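# Put the orange into the foam net sleeve

## Task

Get the orange so that it sits inside the foam net sleeve, without pulling on the net hard enough to tear it.

## Robot and tools

Robot: two arms, left_arm and right_arm, each with a parallel two-finger gripper. Base positions in the scene frame: left_arm at (+0.049, +0.297, 0) m, right_arm at (+0.025, -0.289, 0) m, both turned only slightly about z. A camera stand sits behind the arms.

Frames: the scene frame has its origin at table-top height, halfway between the nominal bases. +z is up, +x points out over the table, and left_arm is on the +y side (this does not match image left/right). Reported hand positions (metres), orientations (quat_wxyz), velocities and Hand targets use this frame. Offsets you command are instead measured along the axes of that arm's current Hand target. A gripper's fingers point along its own +z and open and close along its own y; end_effector_position is the point between the pads, roughly 1 cm short of the fingertips.

execute_actions(actions, cameras): actions is a list of actions; each action is a list of 1 to 15 rows; each row is one control step of 1/30 s. If an action has fewer than 15 rows, its last row is held to fill the 15 steps. Every row holds 14 numbers in [-1, 1], always both arms: dx, dy, dz, rx, ry, rz, opening for left_arm, then the same seven for right_arm. The six pose numbers are an offset from that arm's Hand target as it stood when the action began, along the Hand target's own axes; every row of the action is counted from that same start, not from the previous row. Sending the same offset in a later action moves the arm further. Scale: 1.0 equals 0.6 m for dx, dy, dz and 180 degrees for the rotation vector rx, ry, rz. Six zeros means nothing new for that arm. The opening is absolute, not an offset: +1 fully open (0.094 m), -1 shut; 0 is a real half-open command, so resend the current opening to leave a gripper alone. An empty actions list returns images and full status. cameras: list of names, ["all"], or []; an unknown name voids the call.

move(target, speed, blend, opening_speed, grip_force, blocking, cameras): drives each gripper in a straight line. target is one 14-number row or a list of up to 15 rows, same layout and scale as above; every row is an offset from the Hand targets at the start of the move, not from the previous row. speed is the path top speed in m/s, 0.002 to 2.9, default 0.25 (turning up to twice that in rad/s); one value or one per target. blend, in m, rounds corners between listed targets; 0 stops at each. opening_speed (0.2 or more, per second on the -1..+1 scale) makes the fingers change gradually; use it to close gently on the orange or the net. grip_force sets the per-pad force limit, about 10 to 50 N, one value or one per arm; it persists, and lower values close slowly. blocking=false returns after about 0.5 s while motion continues. Paths do not avoid obstacles or the other arm, and are capped at 10 s. The result adds a "move:" line: done, off_target, moving, held or fault, plus limits=paced (target clipped) or limits=held (steps withheld).

wait(seconds, cameras): 0 to 3600 s, sends nothing new; returns early if a running move ends. stop(cameras): brakes a running move. zoom_image(camera, region): enlarges part of the latest image of cam_high, cam_low, cam_left_wrist or cam_right_wrist; region is [x0, y0, x1, y1] in pixels from the top-left, at most 504 by 504. finished_scene(scene): ends the current scene, giving its number; cannot be undone; the orange must stay in the sleeve without the robot.

Cameras: cam_high and cam_low 896x504, the two wrist fisheye cameras 672x504. Calibration is approximate; the wrist views can lag a moving arm.

Reading results: end_effector_position and quat per arm; Hand target is the last commanded pose after clipping, and the base for the next offsets. Grippers often stop short of it; a new execute_actions call re-requests it, otherwise send the missing distance. grip_measured gives finger opening on the command scale (reads a little wide when empty, narrower under squeeze); the last Joint positions value is the opening in metres. Joint velocities reading "within noise" means the arm is still. Joint torques include offsets, friction and noise. Tool commands shows current gripper commands. Step readings list positions during actions. MOTOR HOT warns of heating; an OVER-TEMPERATURE FAULT folds that arm away for good.

Control notes: orientation commands are clipped to 40 degrees from the measured orientation each step. Small moves may not happen or may drift sideways; check position and tilt after each move and correct. Friction and gravity sag more at long reach. Avoid paths close to an arm's own base, which can whip the elbow round.

Avoid: tearing the net by pulling it hard; squeezing the orange fully at speed (close slowly); letting the orange or sleeve fall or be left off the table; hitting the table, stand or other fixed things hard; any contact or gripping between the two arms; pushing into things at high speed or far past contact (to end a press, command back past the gripper); holding loads stretched out for long, which heats motors.

Each tool is called after "Emit:" as name(argument=value, ...), one argument or row to a line, values as JSON.

## Session

Emit:
execute_actions(
  actions=[],
)

Scene clock: 0.00 s.
left_arm: end_effector_position=(+0.3940, +0.0636, +0.2961) grip_measured=-0.969 end_effector_quat_wxyz=(+0.703, +0.644, +0.299, -0.051) | right_arm: end_effector_position=(+0.3825, -0.0335, +0.3075) grip_measured=-0.963 end_effector_quat_wxyz=(+0.328, -0.099, +0.695, +0.632)
Joint positions: left_arm=[-0.224 1.408 0.863 0.533 0.964 1.074 0.001] | right_arm=[0.315 1.487 0.951 0.561 -0.937 0.97 0.002]
Joint velocities: within noise
Joint torques (N m): no reading
Heat: left arm: 36 °C; right arm: 35 °C.
Hand target: left_arm +0.3954, +0.0656, +0.3029; +0.706, +0.641, +0.297, -0.045 | right_arm +0.3837, -0.0363, +0.3190; +0.344, -0.106, +0.687, +0.632
Tool commands: left_gripper/opening=-1.0 right_gripper/opening=-1.0

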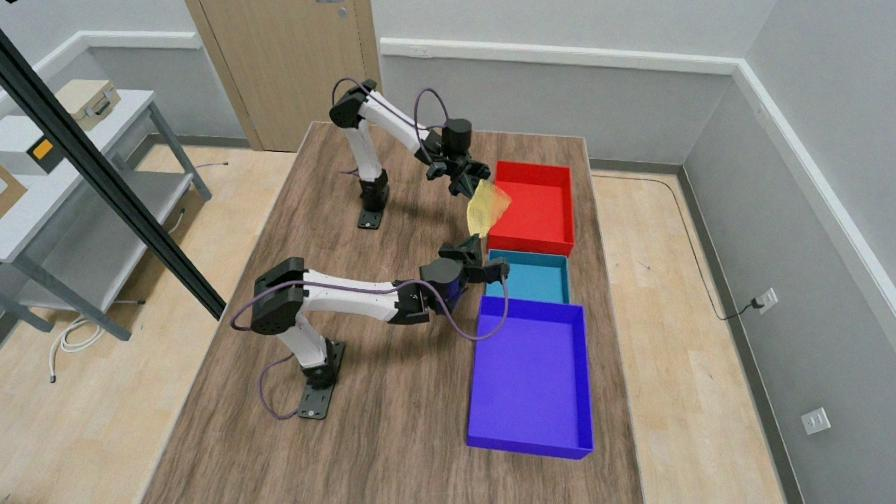

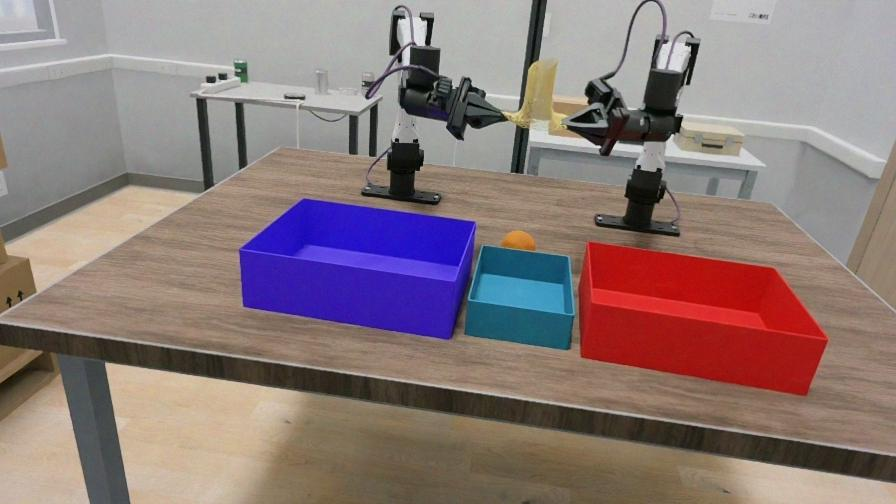

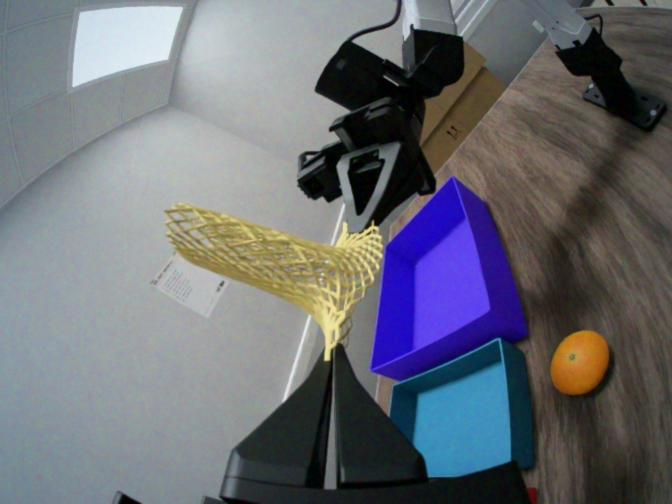

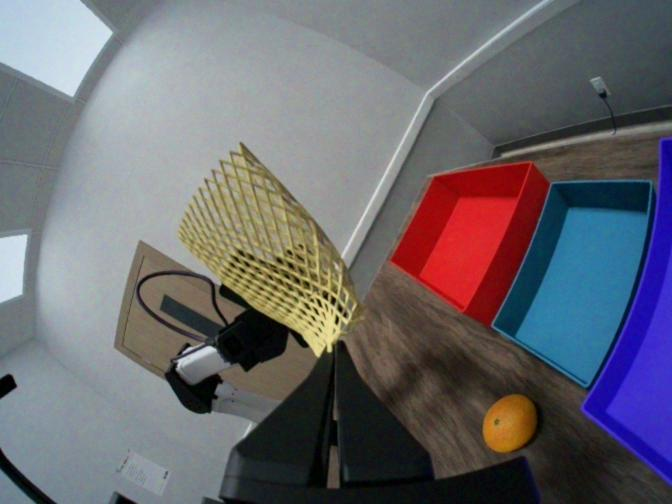

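Emit:
zoom_image(
  camera="cam_low",
  region=[440, 30, 640, 270],
)

Emit:
zoom_image(
  camera="cam_left_wrist",
  region=[140, 180, 640, 420],
)

Emit:
zoom_image(
  camera="cam_high",
  region=[400, 120, 600, 300],
)

Emit:
zoom_image(
  camera="cam_right_wrist",
  region=[150, 120, 570, 470],
)

Scaled by 2.100.

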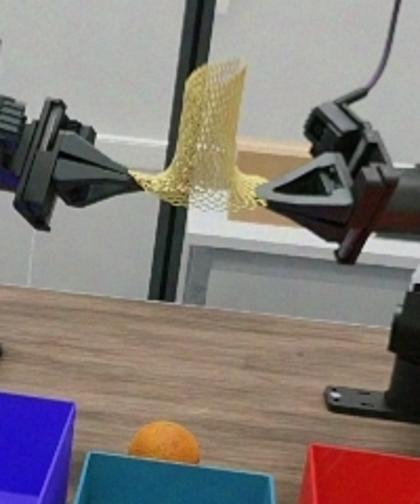

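Scaled by 1.008 from the camera's image (finer frame: 960x720).

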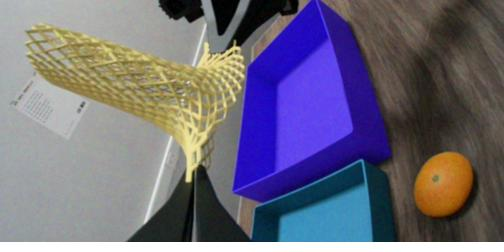

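Scaled by 2.520.

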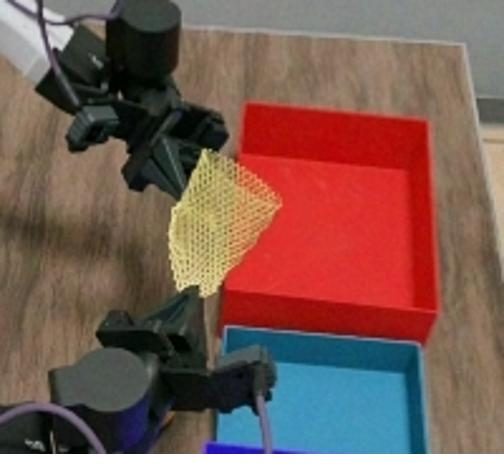

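Scaled by 1.200 from the camera's image (finer frame: 960x720).

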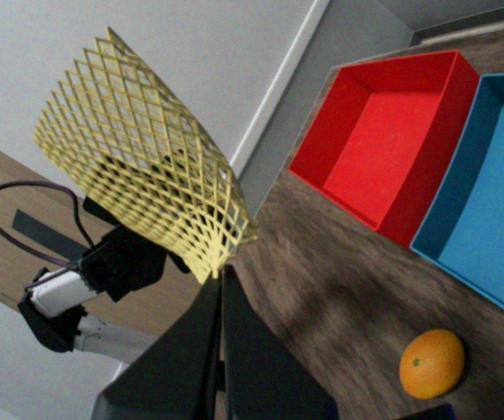

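Emit:
move(
  target=[0.135,-0.249,-0.001,0.171,0.093,0,-1,0.172,-0.225,-0.01,0.155,0.118,0,-1],
  speed=0.12,
  cameras=["all"],
)

Scene clock: 35.53 s.
left_arm: end_effector_position=(+0.3898, +0.0637, +0.1365) grip_measured=-0.969 end_effector_quat_wxyz=(+0.475, +0.800, +0.366, -0.034) | right_arm: end_effector_position=(+0.3777, -0.0352, +0.1448) grip_measured=-0.963 end_effector_quat_wxyz=(+0.221, -0.129, +0.867, +0.428)
Joint positions: left_arm=[-0.302 1.568 0.952 -0.188 0.708 1.665 0.001] | right_arm=[0.379 1.633 1.042 -0.193 -0.709 0.37 0.002]
Joint torques (N m): left_arm=[-0.24 -5.5 8.44 1.04 -0.1 0.11] | right_arm=[-0.01 -6.34 9.2 1.16 0.08 -0.27]
Heat: left arm: 38 °C; right arm: 39 °C.
Hand target: left_arm +0.3953, +0.0658, +0.1330; +0.462, +0.804, +0.373, -0.029 | right_arm +0.3834, -0.0364, +0.1490; +0.228, -0.133, +0.869, +0.418
Off the commanded pose: left_arm 0.007 m, 2 deg | right_arm 0.007 m, 1 deg.
move: done
cam_left_wrist: T_world_to_cam=[[-0.61163, 0.2532, -0.74953, 0.32479], [0.47948, 0.87222, -0.09662, -0.18736], [0.62929, -0.41848, -0.65488, -0.01434]] pos_world=[0.29751, 0.07518, 0.21594]
cam_right_wrist: T_world_to_cam=[[0.45522, -0.56054, -0.69179, -0.09305], [-0.87702, -0.41638, -0.23972, 0.39685], [-0.15368, 0.71583, -0.68115, 0.29708]] pos_world=[0.43605, -0.09957, 0.23312]

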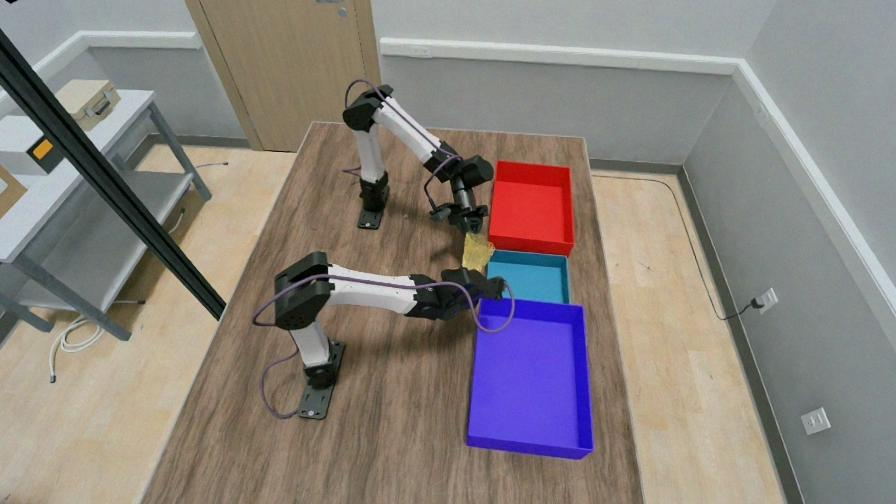

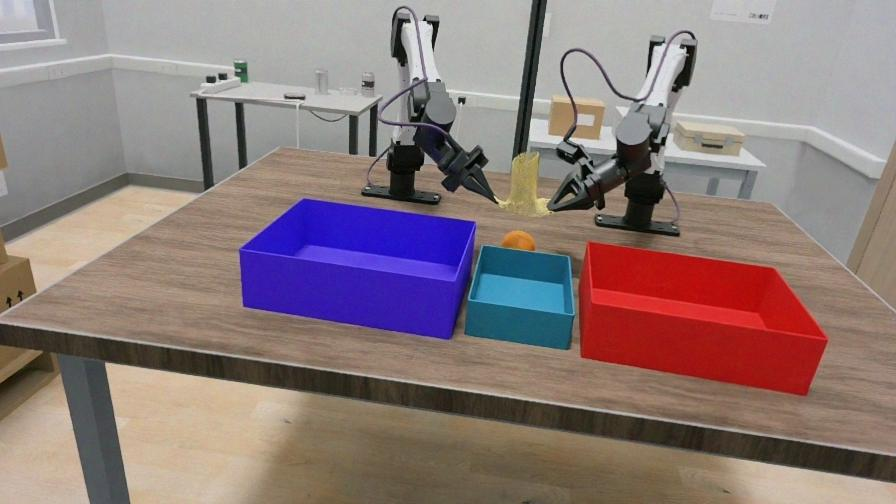

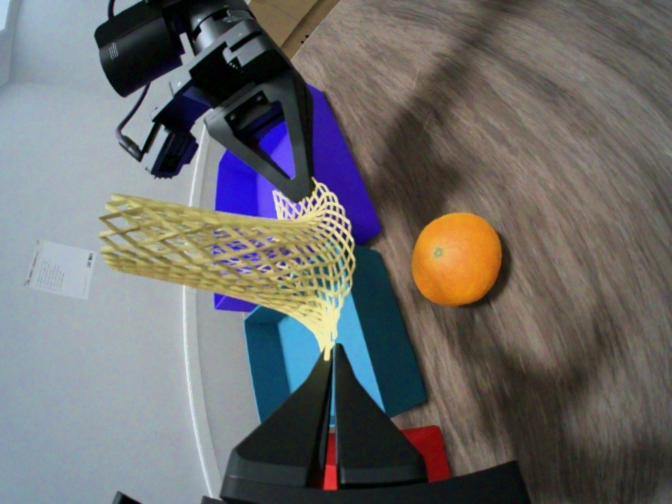

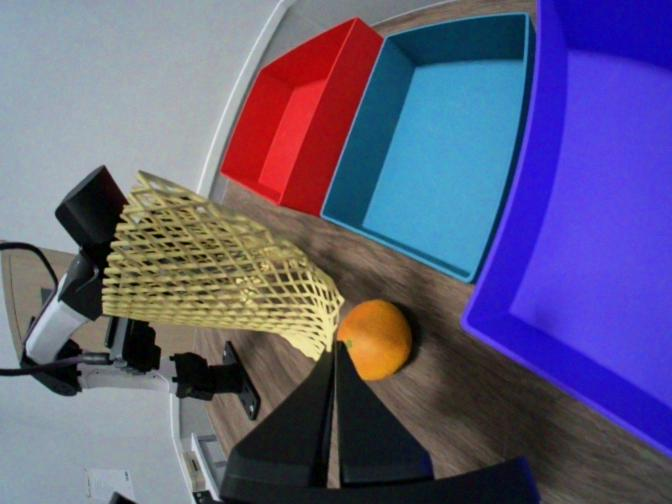

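Emit:
move(
  target=[-0.005,-0.096,0.029,0,0,0,-1,0.089,-0.037,0.040,0,0,0,-1],
  speed=0.1,
  cameras=["cam_low","cam_left_wrist","cam_right_wrist"],
)

Scene clock: 60.10 s.
left_arm: end_effector_position=(+0.3582, +0.0654, +0.0837) grip_measured=-0.969 end_effector_quat_wxyz=(+0.462, +0.808, +0.364, -0.040) | right_arm: end_effector_position=(+0.3480, -0.0320, +0.0944) grip_measured=-0.963 end_effector_quat_wxyz=(+0.216, -0.139, +0.869, +0.422)
Joint positions: left_arm=[-0.333 1.568 0.739 0.001 0.687 1.665 0.001] | right_arm=[0.424 1.633 0.83 0.018 -0.678 0.378 0.002]
Joint torques (N m): left_arm=[-0.32 -6.84 4.92 1.56 -0.09 -0.21] | right_arm=[-0.14 -5.97 5.15 1.77 0.09 0.08]
Heat: left arm: 39 °C; right arm: 39 °C.
Hand target: left_arm +0.3622, +0.0678, +0.0827; +0.462, +0.804, +0.373, -0.029 | right_arm +0.3536, -0.0333, +0.0940; +0.228, -0.133, +0.869, +0.418
Off the commanded pose: left_arm 0.005 m, 2 deg | right_arm 0.006 m, 2 deg.
move: done
cam_left_wrist: T_world_to_cam=[[-0.62066, 0.27998, -0.73239, 0.26546], [0.49173, 0.86655, -0.08544, -0.18369], [0.61073, -0.41317, -0.6755, -0.02032]] pos_world=[0.26749, 0.07646, 0.165]
cam_right_wrist: T_world_to_cam=[[0.46613, -0.56476, -0.68101, -0.11767], [-0.86892, -0.43704, -0.23232, 0.35594], [-0.16642, 0.70003, -0.69445, 0.26106]] pos_world=[0.40758, -0.09364, 0.18385]

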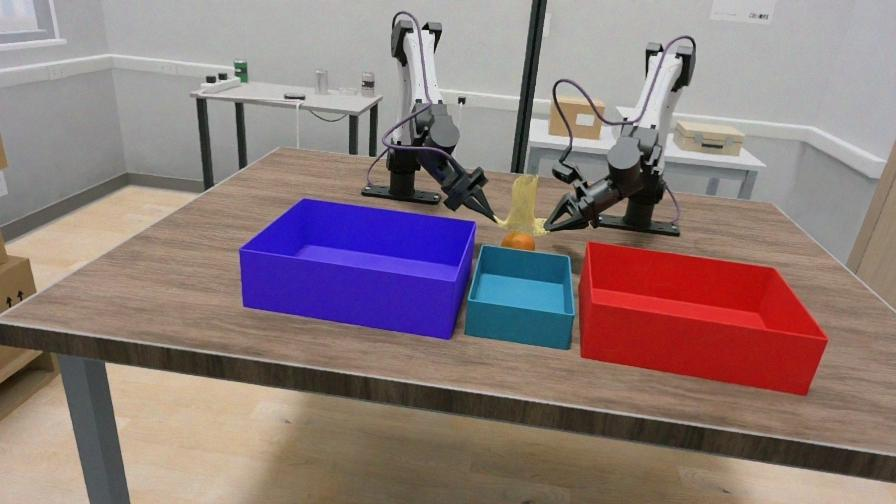

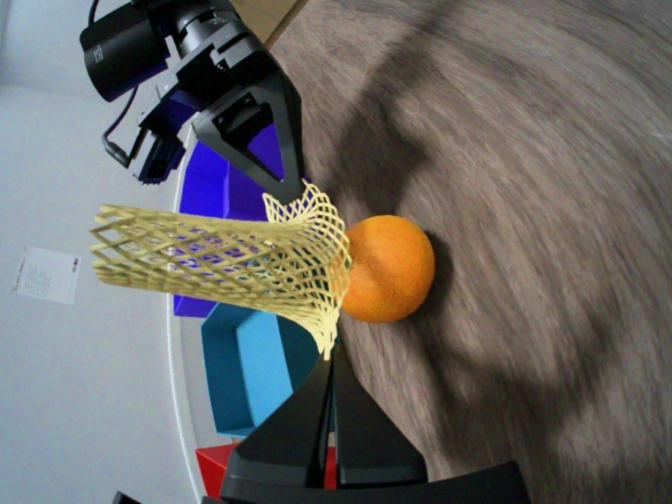

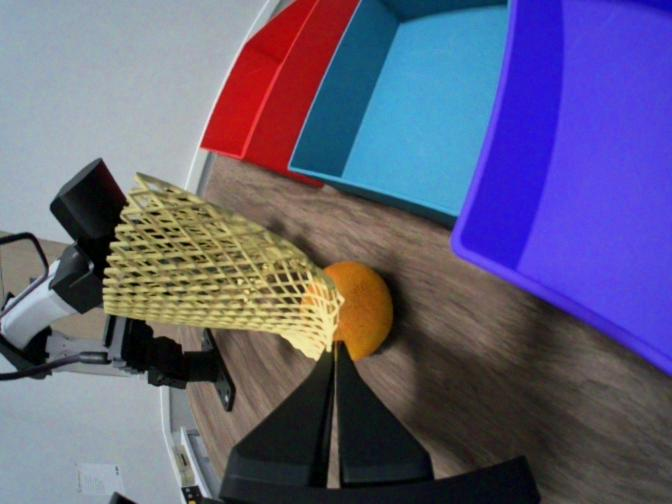

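Emit:
move(
  target=[0.016,-0.055,0.022,0,0,0,-1,0.042,-0.035,0.040,0,0,0,-1],
  speed=0.07,
  cameras=["cam_low","cam_left_wrist","cam_right_wrist"],
)

Emit:
zoom_image(
  camera="cam_low",
  region=[460, 150, 600, 270],
)

Scene clock: 70.07 s.
left_arm: end_effector_position=(+0.3493, +0.0687, +0.0564) grip_measured=-0.969 end_effector_quat_wxyz=(+0.469, +0.806, +0.359, -0.033) | right_arm: end_effector_position=(+0.3438, -0.0266, +0.0576) grip_measured=-0.963 end_effector_quat_wxyz=(+0.221, -0.141, +0.867, +0.424)
Joint positions: left_arm=[-0.333 1.609 0.627 0.177 0.687 1.665 0.001] | right_arm=[0.445 1.725 0.738 0.226 -0.664 0.398 0.002]
Joint torques (N m): left_arm=[0.23 -4.81 4.4 1.55 -0.07 -0.16] | right_arm=[0.02 -6.06 4.55 1.7 0.12 0.08]
Heat: left arm: 39 °C; right arm: 39 °C.
Hand target: left_arm +0.3523, +0.0730, +0.0476; +0.462, +0.804, +0.373, -0.029 | right_arm +0.3476, -0.0283, +0.0541; +0.228, -0.133, +0.869, +0.418
Off the commanded pose: left_arm 0.010 m, 2 deg | right_arm 0.006 m, 1 deg.
move: done
cam_left_wrist: T_world_to_cam=[[-0.60473, 0.27405, -0.7478, 0.23476], [0.4935, 0.86589, -0.08175, -0.18527], [0.62511, -0.41848, -0.65888, -0.0376]] pos_world=[0.2569, 0.08036, 0.13564]
cam_right_wrist: T_world_to_cam=[[0.47359, -0.56015, -0.67966, -0.14018], [-0.86615, -0.43614, -0.24408, 0.34585], [-0.15971, 0.70428, -0.69173, 0.2287]] pos_world=[0.40247, -0.08875, 0.14734]

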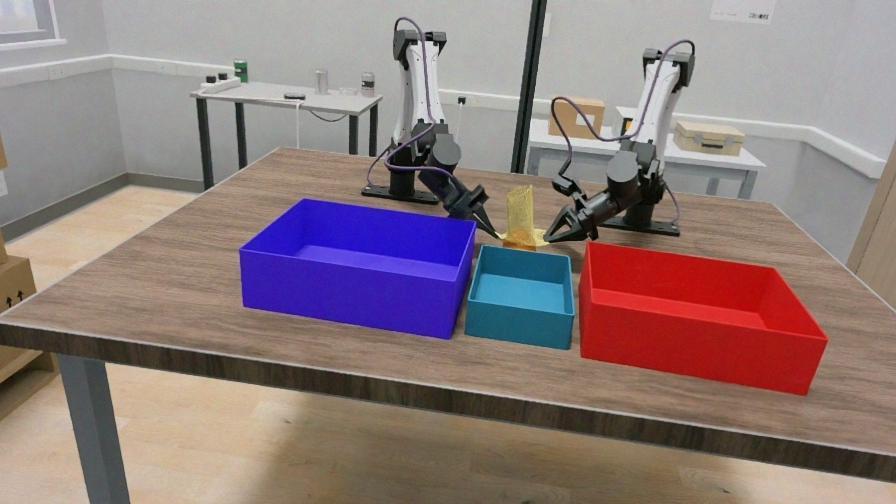

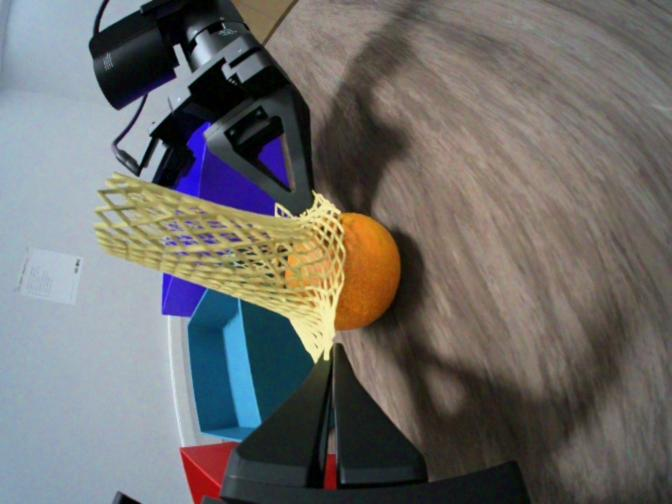

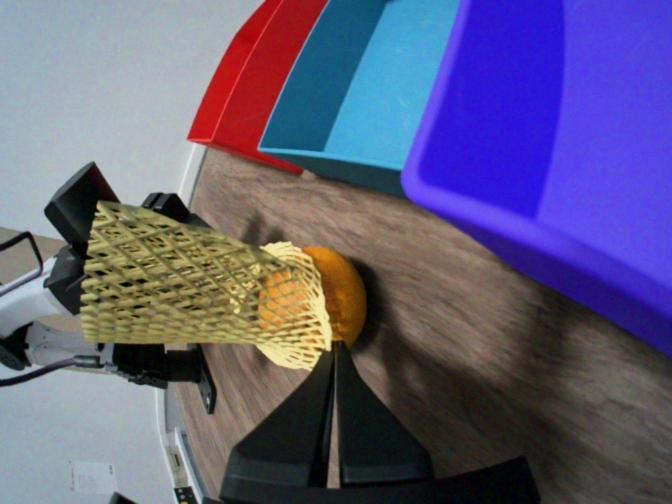

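Scaled by 3.600.

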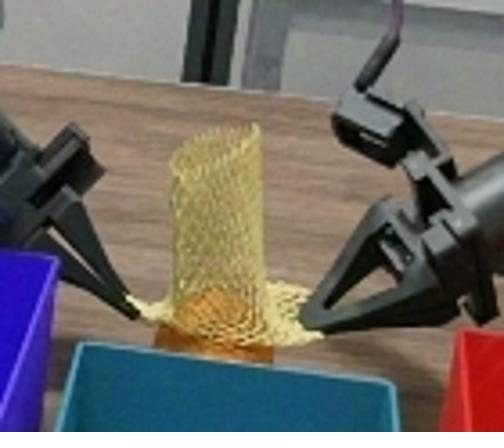

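Emit:
move(
  target=[0.016,-0.030,0.024,0,0,0,-1,0.021,-0.028,0.023,0,0,0,-1],
  speed=0.06,
  cameras=["cam_low","cam_left_wrist","cam_right_wrist"],
)

Emit:
zoom_image(
  camera="cam_low",
  region=[460, 150, 600, 270],
)

Scene clock: 77.67 s.
left_arm: end_effector_position=(+0.3517, +0.0678, +0.0345) grip_measured=-0.969 end_effector_quat_wxyz=(+0.474, +0.805, +0.355, -0.028) | right_arm: end_effector_position=(+0.3513, -0.0220, +0.0481) grip_measured=-0.963 end_effector_quat_wxyz=(+0.249, -0.155, +0.852, +0.433)
Joint positions: left_arm=[-0.333 1.698 0.588 0.32 0.687 1.665 0.001] | right_arm=[0.445 1.792 0.709 0.389 -0.672 0.392 0.002]
Joint velocities: left_arm=[within noise] | right_arm=[-0.017 0.007 -0.046 0.007 -0.066 0.051 -0.001]
Joint torques (N m): left_arm=[0.13 -4.77 3.77 1.46 -0.08 -0.16] | right_arm=[-0.05 -4.82 3.55 1.27 0.13 0.07]
Heat: left arm: 39 °C; right arm: 39 °C.
Hand target: left_arm +0.3522, +0.0728, +0.0226; +0.462, +0.804, +0.373, -0.029 | right_arm +0.3478, -0.0283, +0.0290; +0.228, -0.133, +0.869, +0.418
Off the commanded pose: left_arm 0.013 m, 2 deg | right_arm 0.020 m, 4 deg.
move: off_target (left_arm, right_arm)
cam_left_wrist: T_world_to_cam=[[-0.59386, 0.27007, -0.75789, 0.21693], [0.49465, 0.86548, -0.07919, -0.18794], [0.63455, -0.42191, -0.64756, -0.05739]] pos_world=[0.2582, 0.07986, 0.11236]
cam_right_wrist: T_world_to_cam=[[0.52084, -0.53533, -0.66494, -0.16433], [-0.84475, -0.43543, -0.31113, 0.34771], [-0.12298, 0.72376, -0.67901, 0.20703]] pos_world=[0.40477, -0.0864, 0.13949]

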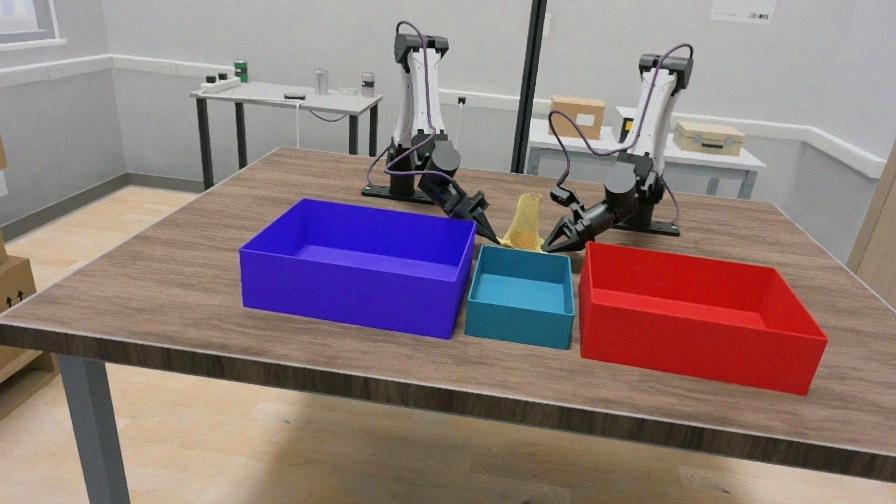

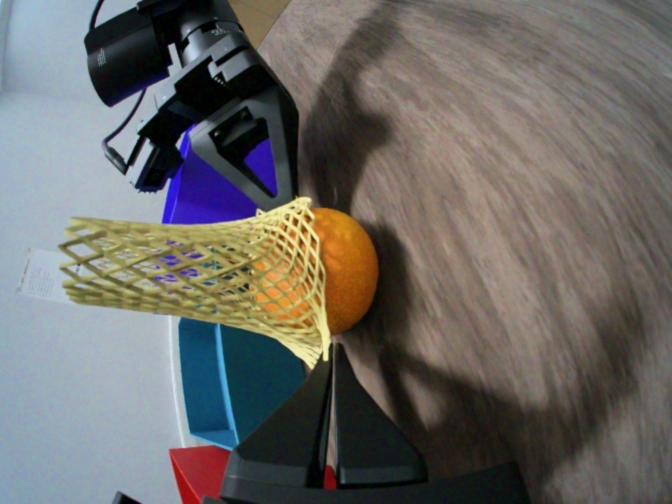

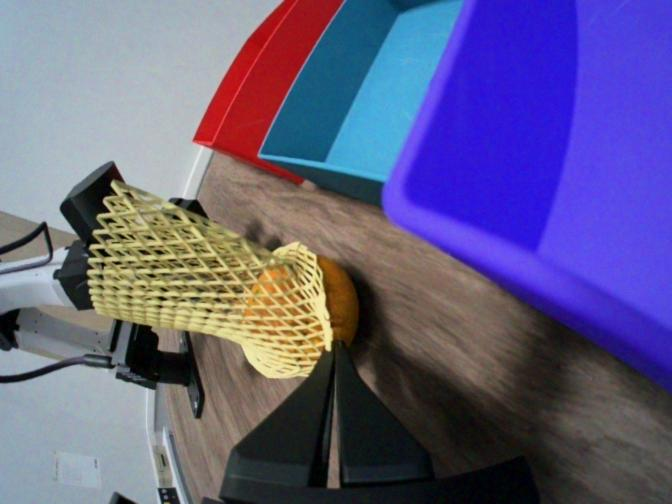

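Scaled by 3.600.

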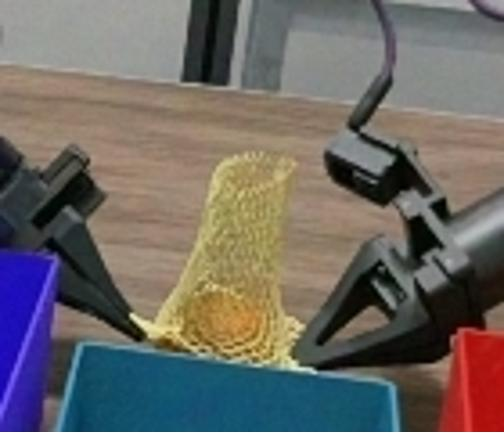

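Emit:
wait(
  seconds=0.1,
  cameras=["cam_high"],
)

Emit:
zoom_image(
  camera="cam_high",
  region=[400, 180, 560, 340],
)

Emit:
wait(
  seconds=0,
  cameras=["cam_low"],
)

Emit:
zoom_image(
  camera="cam_low",
  region=[420, 160, 560, 260],
)

Scene clock: 89.93 s.
left_arm: end_effector_position=(+0.3517, +0.0678, +0.0345) grip_measured=-0.969 end_effector_quat_wxyz=(+0.474, +0.805, +0.355, -0.028) | right_arm: end_effector_position=(+0.3513, -0.0220, +0.0481) grip_measured=-0.963 end_effector_quat_wxyz=(+0.249, -0.155, +0.852, +0.433)
Joint positions: left_arm=[-0.333 1.698 0.588 0.32 0.687 1.665 0.001] | right_arm=[0.445 1.792 0.709 0.389 -0.672 0.392 0.002]
Joint torques (N m): left_arm=[0.12 -4.75 3.81 1.46 -0.07 -0.16] | right_arm=[0.03 -4.78 3.66 1.33 0.17 0.07]
Heat: left arm: 38 °C; right arm: 38 °C.
Hand target: left_arm +0.3522, +0.0728, +0.0226; +0.462, +0.804, +0.373, -0.029 | right_arm +0.3478, -0.0283, +0.0290; +0.228, -0.133, +0.869, +0.418
Tool commands: left_gripper/opening=-1.0 right_gripper/opening=-1.0
Off the commanded pose: left_arm 0.013 m, 2 deg | right_arm 0.020 m, 4 deg.
wait: 0.10 s; at rest from the start

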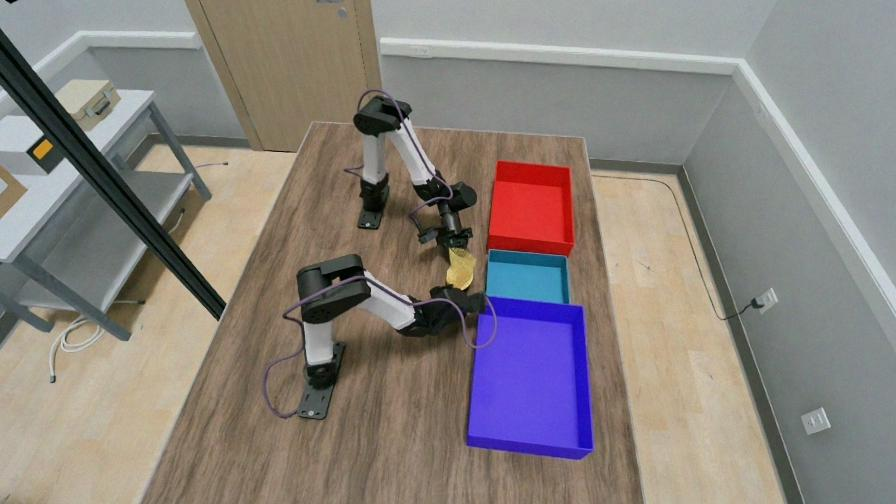

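Scaled by 3.150.

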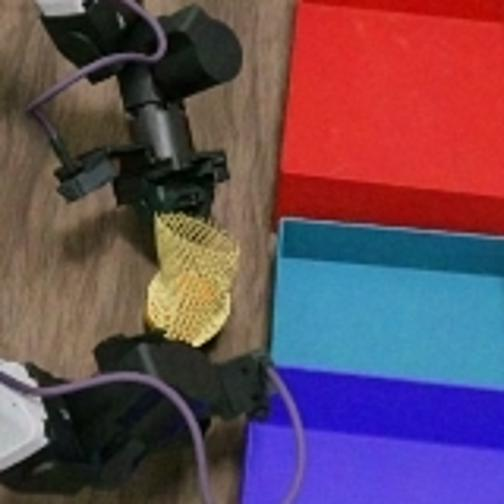

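Scene clock: 89.93 s.
left_arm: end_effector_position=(+0.3517, +0.0678, +0.0345) grip_measured=-0.969 end_effector_quat_wxyz=(+0.474, +0.805, +0.355, -0.028) | right_arm: end_effector_position=(+0.3513, -0.0220, +0.0481) grip_measured=-0.963 end_effector_quat_wxyz=(+0.249, -0.155, +0.852, +0.433)
Joint positions: left_arm=[-0.333 1.698 0.588 0.32 0.687 1.665 0.001] | right_arm=[0.445 1.792 0.709 0.389 -0.672 0.392 0.002]
Joint torques (N m): left_arm=[0.12 -4.75 3.81 1.46 -0.07 -0.16] | right_arm=[0.03 -4.78 3.66 1.33 0.17 0.07]
Heat: left arm: 38 °C; right arm: 38 °C.
Hand target: left_arm +0.3522, +0.0728, +0.0226; +0.462, +0.804, +0.373, -0.029 | right_arm +0.3478, -0.0283, +0.0290; +0.228, -0.133, +0.869, +0.418
Tool commands: left_gripper/opening=-1.0 right_gripper/opening=-1.0
Off the commanded pose: left_arm 0.013 m, 2 deg | right_arm 0.020 m, 4 deg.

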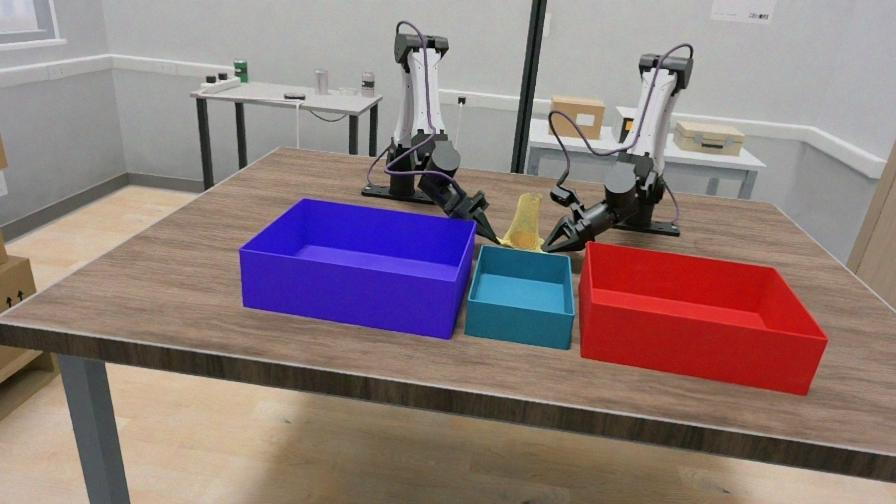

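Scaled by 3.600.

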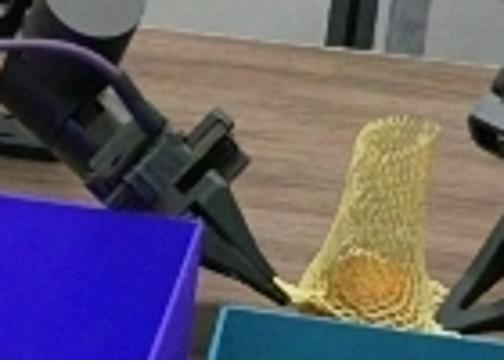

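Emit:
move(
  target=[0.008,-0.014,0.011,0,0,0,-1,0,0,0,0.088,0.067,0,-1],
  speed=0.06,
  cameras=["cam_low","cam_left_wrist","cam_right_wrist"],
)

Emit:
zoom_image(
  camera="cam_low",
  region=[460, 150, 600, 270],
)

Scene clock: 101.67 s.
left_arm: end_effector_position=(+0.3533, +0.0672, +0.0243) grip_measured=-0.969 end_effector_quat_wxyz=(+0.476, +0.805, +0.354, -0.026) | right_arm: end_effector_position=(+0.3449, -0.0228, +0.0346) grip_measured=-0.963 end_effector_quat_wxyz=(+0.156, -0.142, +0.930, +0.302)
Joint positions: left_arm=[-0.333 1.746 0.576 0.388 0.687 1.665 0.001] | right_arm=[0.534 1.791 0.963 -0.19 -0.44 0.339 0.002]
Joint torques (N m): left_arm=[0.23 -4.82 3.51 1.41 -0.07 -0.16] | right_arm=[-0.02 -6.28 7.51 0.76 0.2 -0.3]
Heat: left arm: 38 °C; right arm: 38 °C.
Hand target: left_arm +0.3524, +0.0730, +0.0109; +0.462, +0.804, +0.373, -0.029 | right_arm +0.3478, -0.0283, +0.0290; +0.152, -0.144, +0.937, +0.278
Off the commanded pose: left_arm 0.015 m, 3 deg | right_arm 0.008 m, 3 deg.
move: off_target (left_arm, right_arm)
cam_left_wrist: T_world_to_cam=[[-0.58844, 0.26803, -0.76282, 0.20861], [0.49522, 0.86526, -0.07799, -0.18929], [0.63914, -0.42365, -0.64189, -0.06683]] pos_world=[0.25921, 0.07956, 0.10147]
cam_right_wrist: T_world_to_cam=[[0.3987, -0.74155, -0.53957, -0.1374], [-0.88691, -0.46146, -0.02115, 0.34176], [-0.2333, 0.48698, -0.84168, 0.23599]] pos_world=[0.41295, -0.0591, 0.13172]

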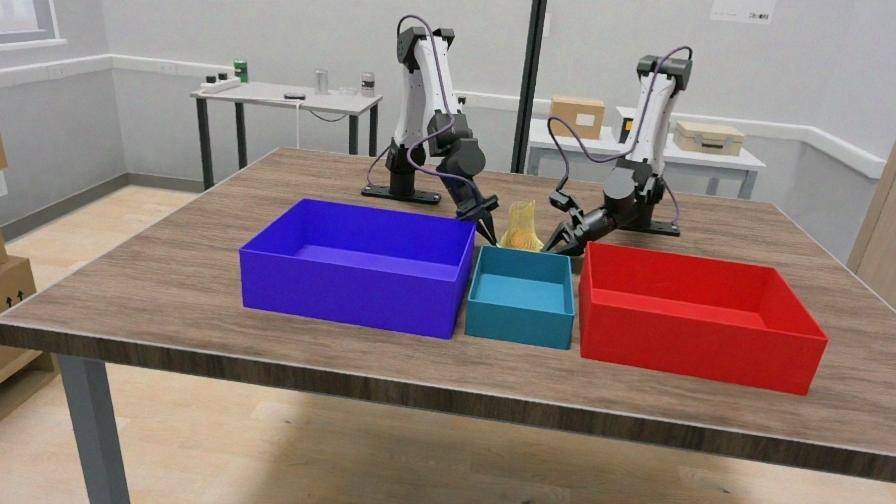

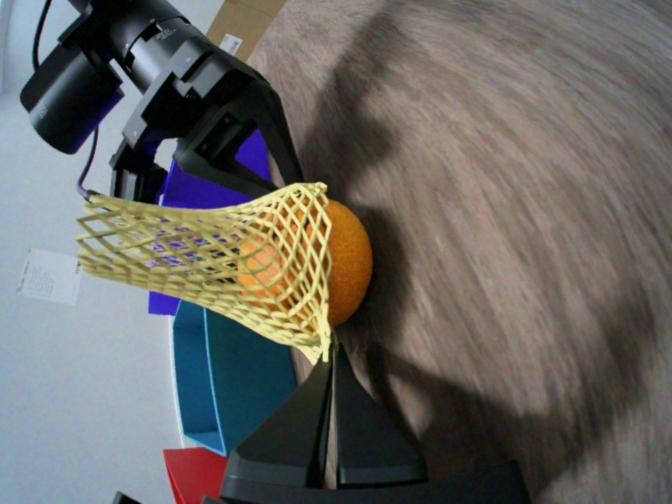

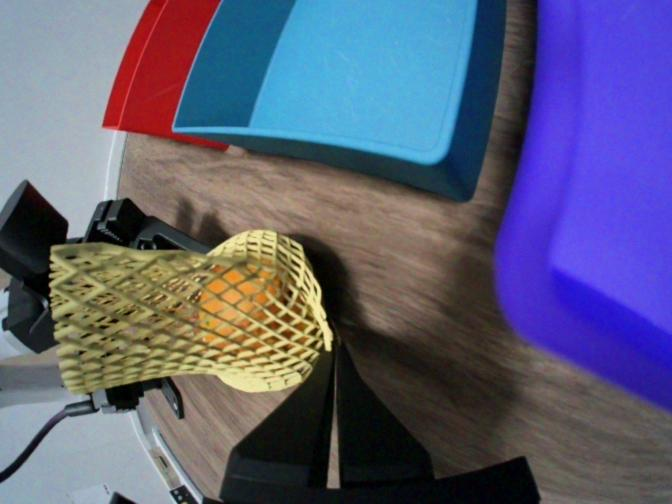

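Scaled by 3.600.

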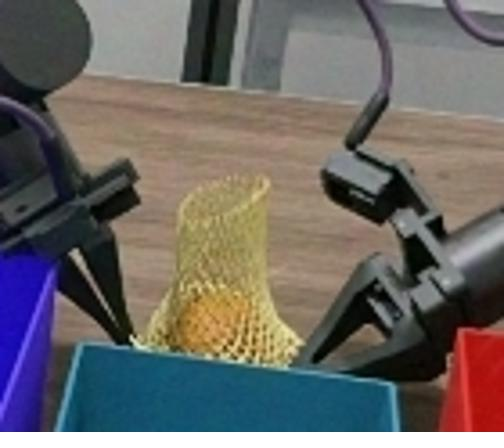

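Emit:
move(
  target=[0.003,-0.005,0.004,0.073,0.04,0,-1,0.0085,-0.011,0.0187,0,0,0,-1],
  speed=0.06,
  cameras=["cam_low","cam_left_wrist","cam_right_wrist"],
)

Emit:
zoom_image(
  camera="cam_low",
  region=[460, 150, 600, 270],
)

Emit:
zoom_image(
  camera="cam_right_wrist",
  region=[130, 180, 430, 430],
)

Scene clock: 113.97 s.
left_arm: end_effector_position=(+0.3492, +0.0667, +0.0074) grip_measured=-0.969 end_effector_quat_wxyz=(+0.361, +0.847, +0.388, -0.033) | right_arm: end_effector_position=(+0.3488, -0.0225, +0.0275) grip_measured=-0.964 end_effector_quat_wxyz=(+0.162, -0.150, +0.929, +0.296)
Joint positions: left_arm=[-0.408 1.746 0.737 0.004 0.509 1.703 0.001] | right_arm=[0.534 1.815 0.963 -0.164 -0.43 0.319 0.002]
Joint torques (N m): left_arm=[-0.23 -8.29 6.24 0.74 -0.25 0.11] | right_arm=[0.01 -5.79 5.35 1.06 0.18 -0.11]
Heat: left arm: 39 °C; right arm: 39 °C.
Hand target: left_arm +0.3525, +0.0731, +0.0067; +0.342, +0.852, +0.395, -0.021 | right_arm +0.3478, -0.0282, +0.0150; +0.152, -0.144, +0.937, +0.278
Off the commanded pose: left_arm 0.007 m, 3 deg | right_arm 0.014 m, 3 deg.
move: off_target (left_arm, right_arm)
cam_left_wrist: T_world_to_cam=[[-0.67836, 0.41391, -0.60705, 0.21394], [0.48318, 0.87374, 0.05581, -0.18551], [0.5535, -0.25546, -0.7927, -0.05547]] pos_world=[0.26547, 0.05936, 0.09625]
cam_right_wrist: T_world_to_cam=[[0.41548, -0.74362, -0.52385, -0.14884], [-0.88188, -0.47041, -0.03168, 0.34355], [-0.22287, 0.47513, -0.85122, 0.22711]] pos_world=[0.41543, -0.05697, 0.12623]

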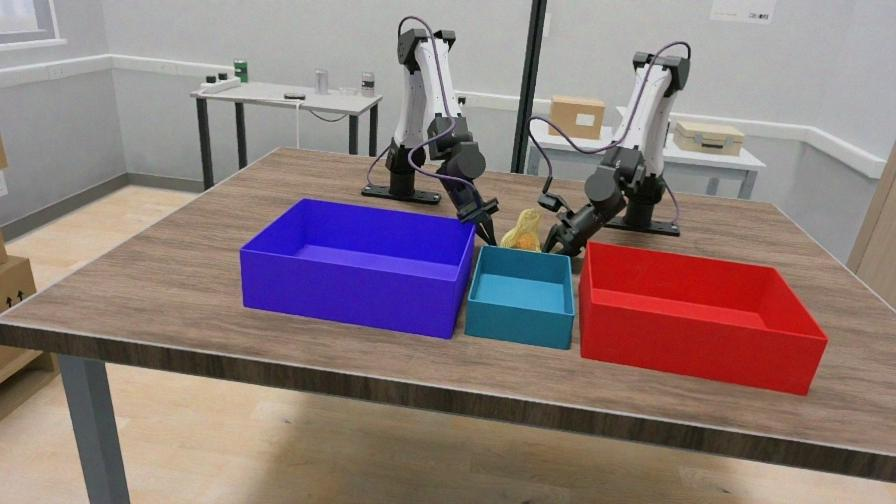

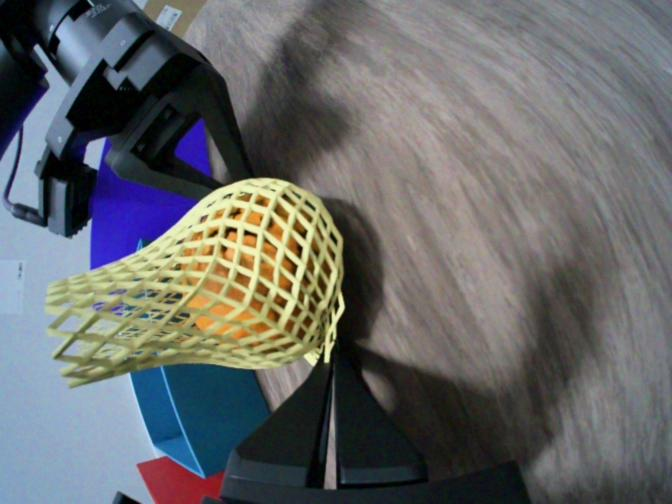

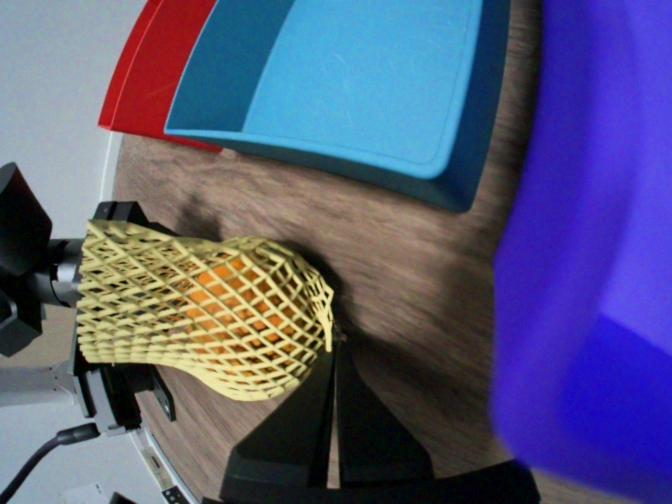

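Scaled by 3.600.

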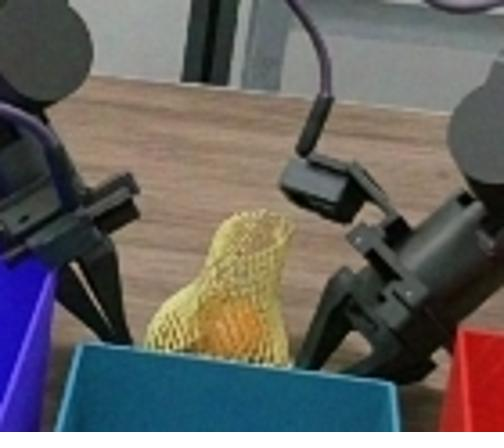

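Scaled by 1.680 from the camera's image (finer frame: 960x720).

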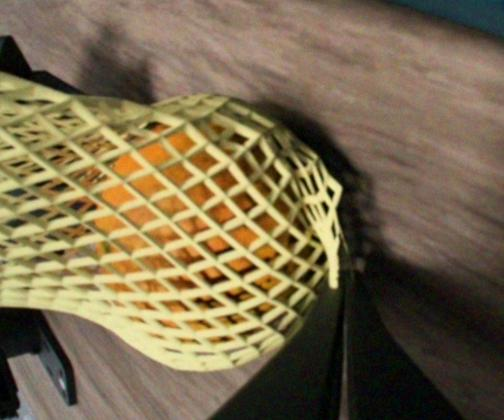

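Emit:
move(
  target=[
    [0,0,-0.005,0,0,0,-0.78,0,0,-0.012,0,0,0,-0.78],
    [0,0,-0.18,0,0,0,-0.78,0,0,-0.18,0,0,0,-0.78],
  ],
  speed=0.07,
  opening_speed=0.3,
  cameras=["all"],
)

Emit:
zoom_image(
  camera="cam_low",
  region=[460, 150, 600, 270],
)

Scene clock: 127.53 s.
left_arm: end_effector_position=(+0.3241, +0.1394, +0.0743) grip_measured=-0.782 end_effector_quat_wxyz=(+0.329, +0.853, +0.405, -0.028) | right_arm: end_effector_position=(+0.3210, -0.0928, +0.0829) grip_measured=-0.782 end_effector_quat_wxyz=(+0.134, -0.131, +0.945, +0.269)
Joint positions: left_arm=[-0.212 1.419 0.786 -0.519 0.544 1.904 0.01] | right_arm=[0.387 1.551 0.97 -0.568 -0.457 0.192 0.01]
Joint torques (N m): left_arm=[0.77 -7.39 7.97 0.7 0.3 0.12] | right_arm=[-0.75 -7.73 8.76 0.8 -0.2 -0.23]
Heat: left arm: 40 °C; right arm: 39 °C.
Hand target: left_arm +0.3272, +0.1379, +0.0893; +0.342, +0.852, +0.395, -0.021 | right_arm +0.3257, -0.0893, +0.1012; +0.152, -0.144, +0.937, +0.278
Off the commanded pose: left_arm 0.015 m, 2 deg | right_arm 0.019 m, 3 deg.
move: off_target (left_arm, right_arm)
cam_left_wrist: T_world_to_cam=[[-0.70526, 0.43249, -0.56175, 0.21032], [0.46192, 0.88142, 0.09867, -0.23798], [0.53781, -0.18989, -0.8214, 0.02806]] pos_world=[0.24317, 0.12413, 0.16468]
cam_right_wrist: T_world_to_cam=[[0.35975, -0.78757, -0.50032, -0.1487], [-0.89628, -0.44074, 0.04934, 0.28832], [-0.25937, 0.43067, -0.86443, 0.31003]] pos_world=[0.39232, -0.12355, 0.17938]

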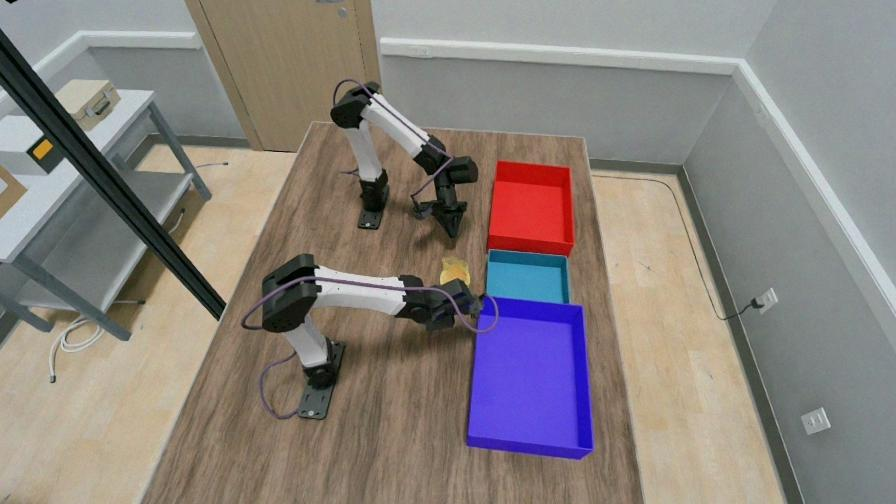

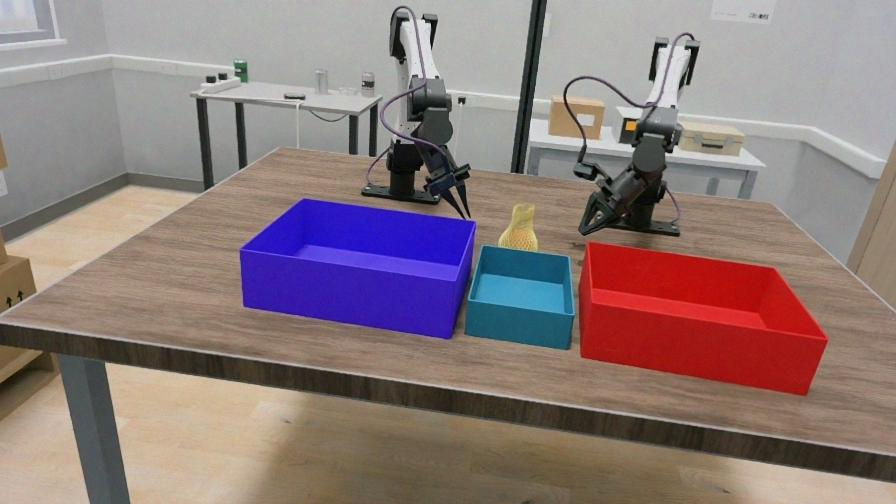

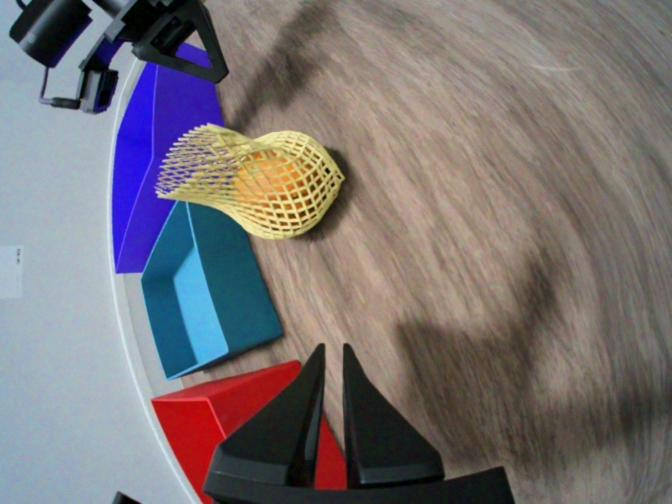

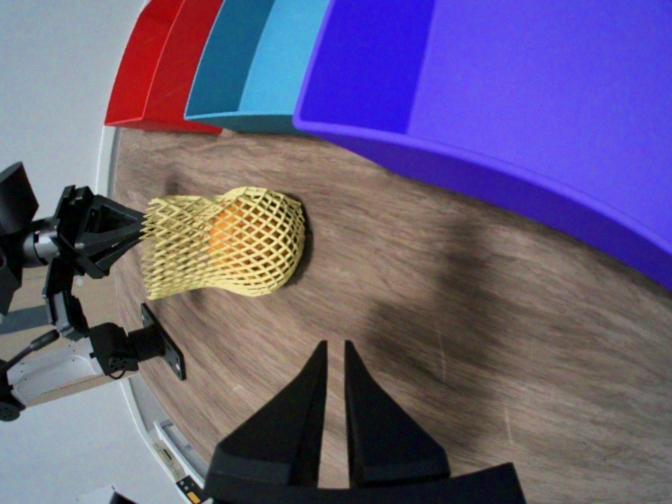

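Scaled by 3.600.

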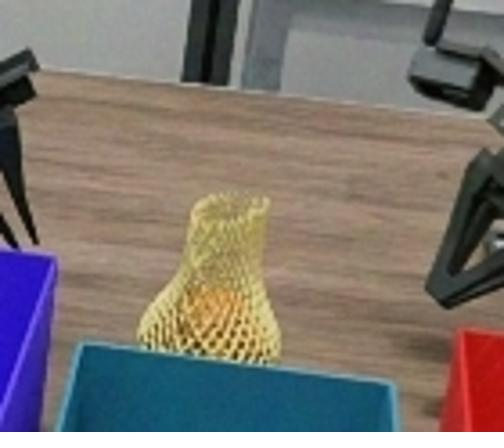

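Sleeved.

Emit:
finished_scene(
  scene=1,
)

The scene is finished: the task was done.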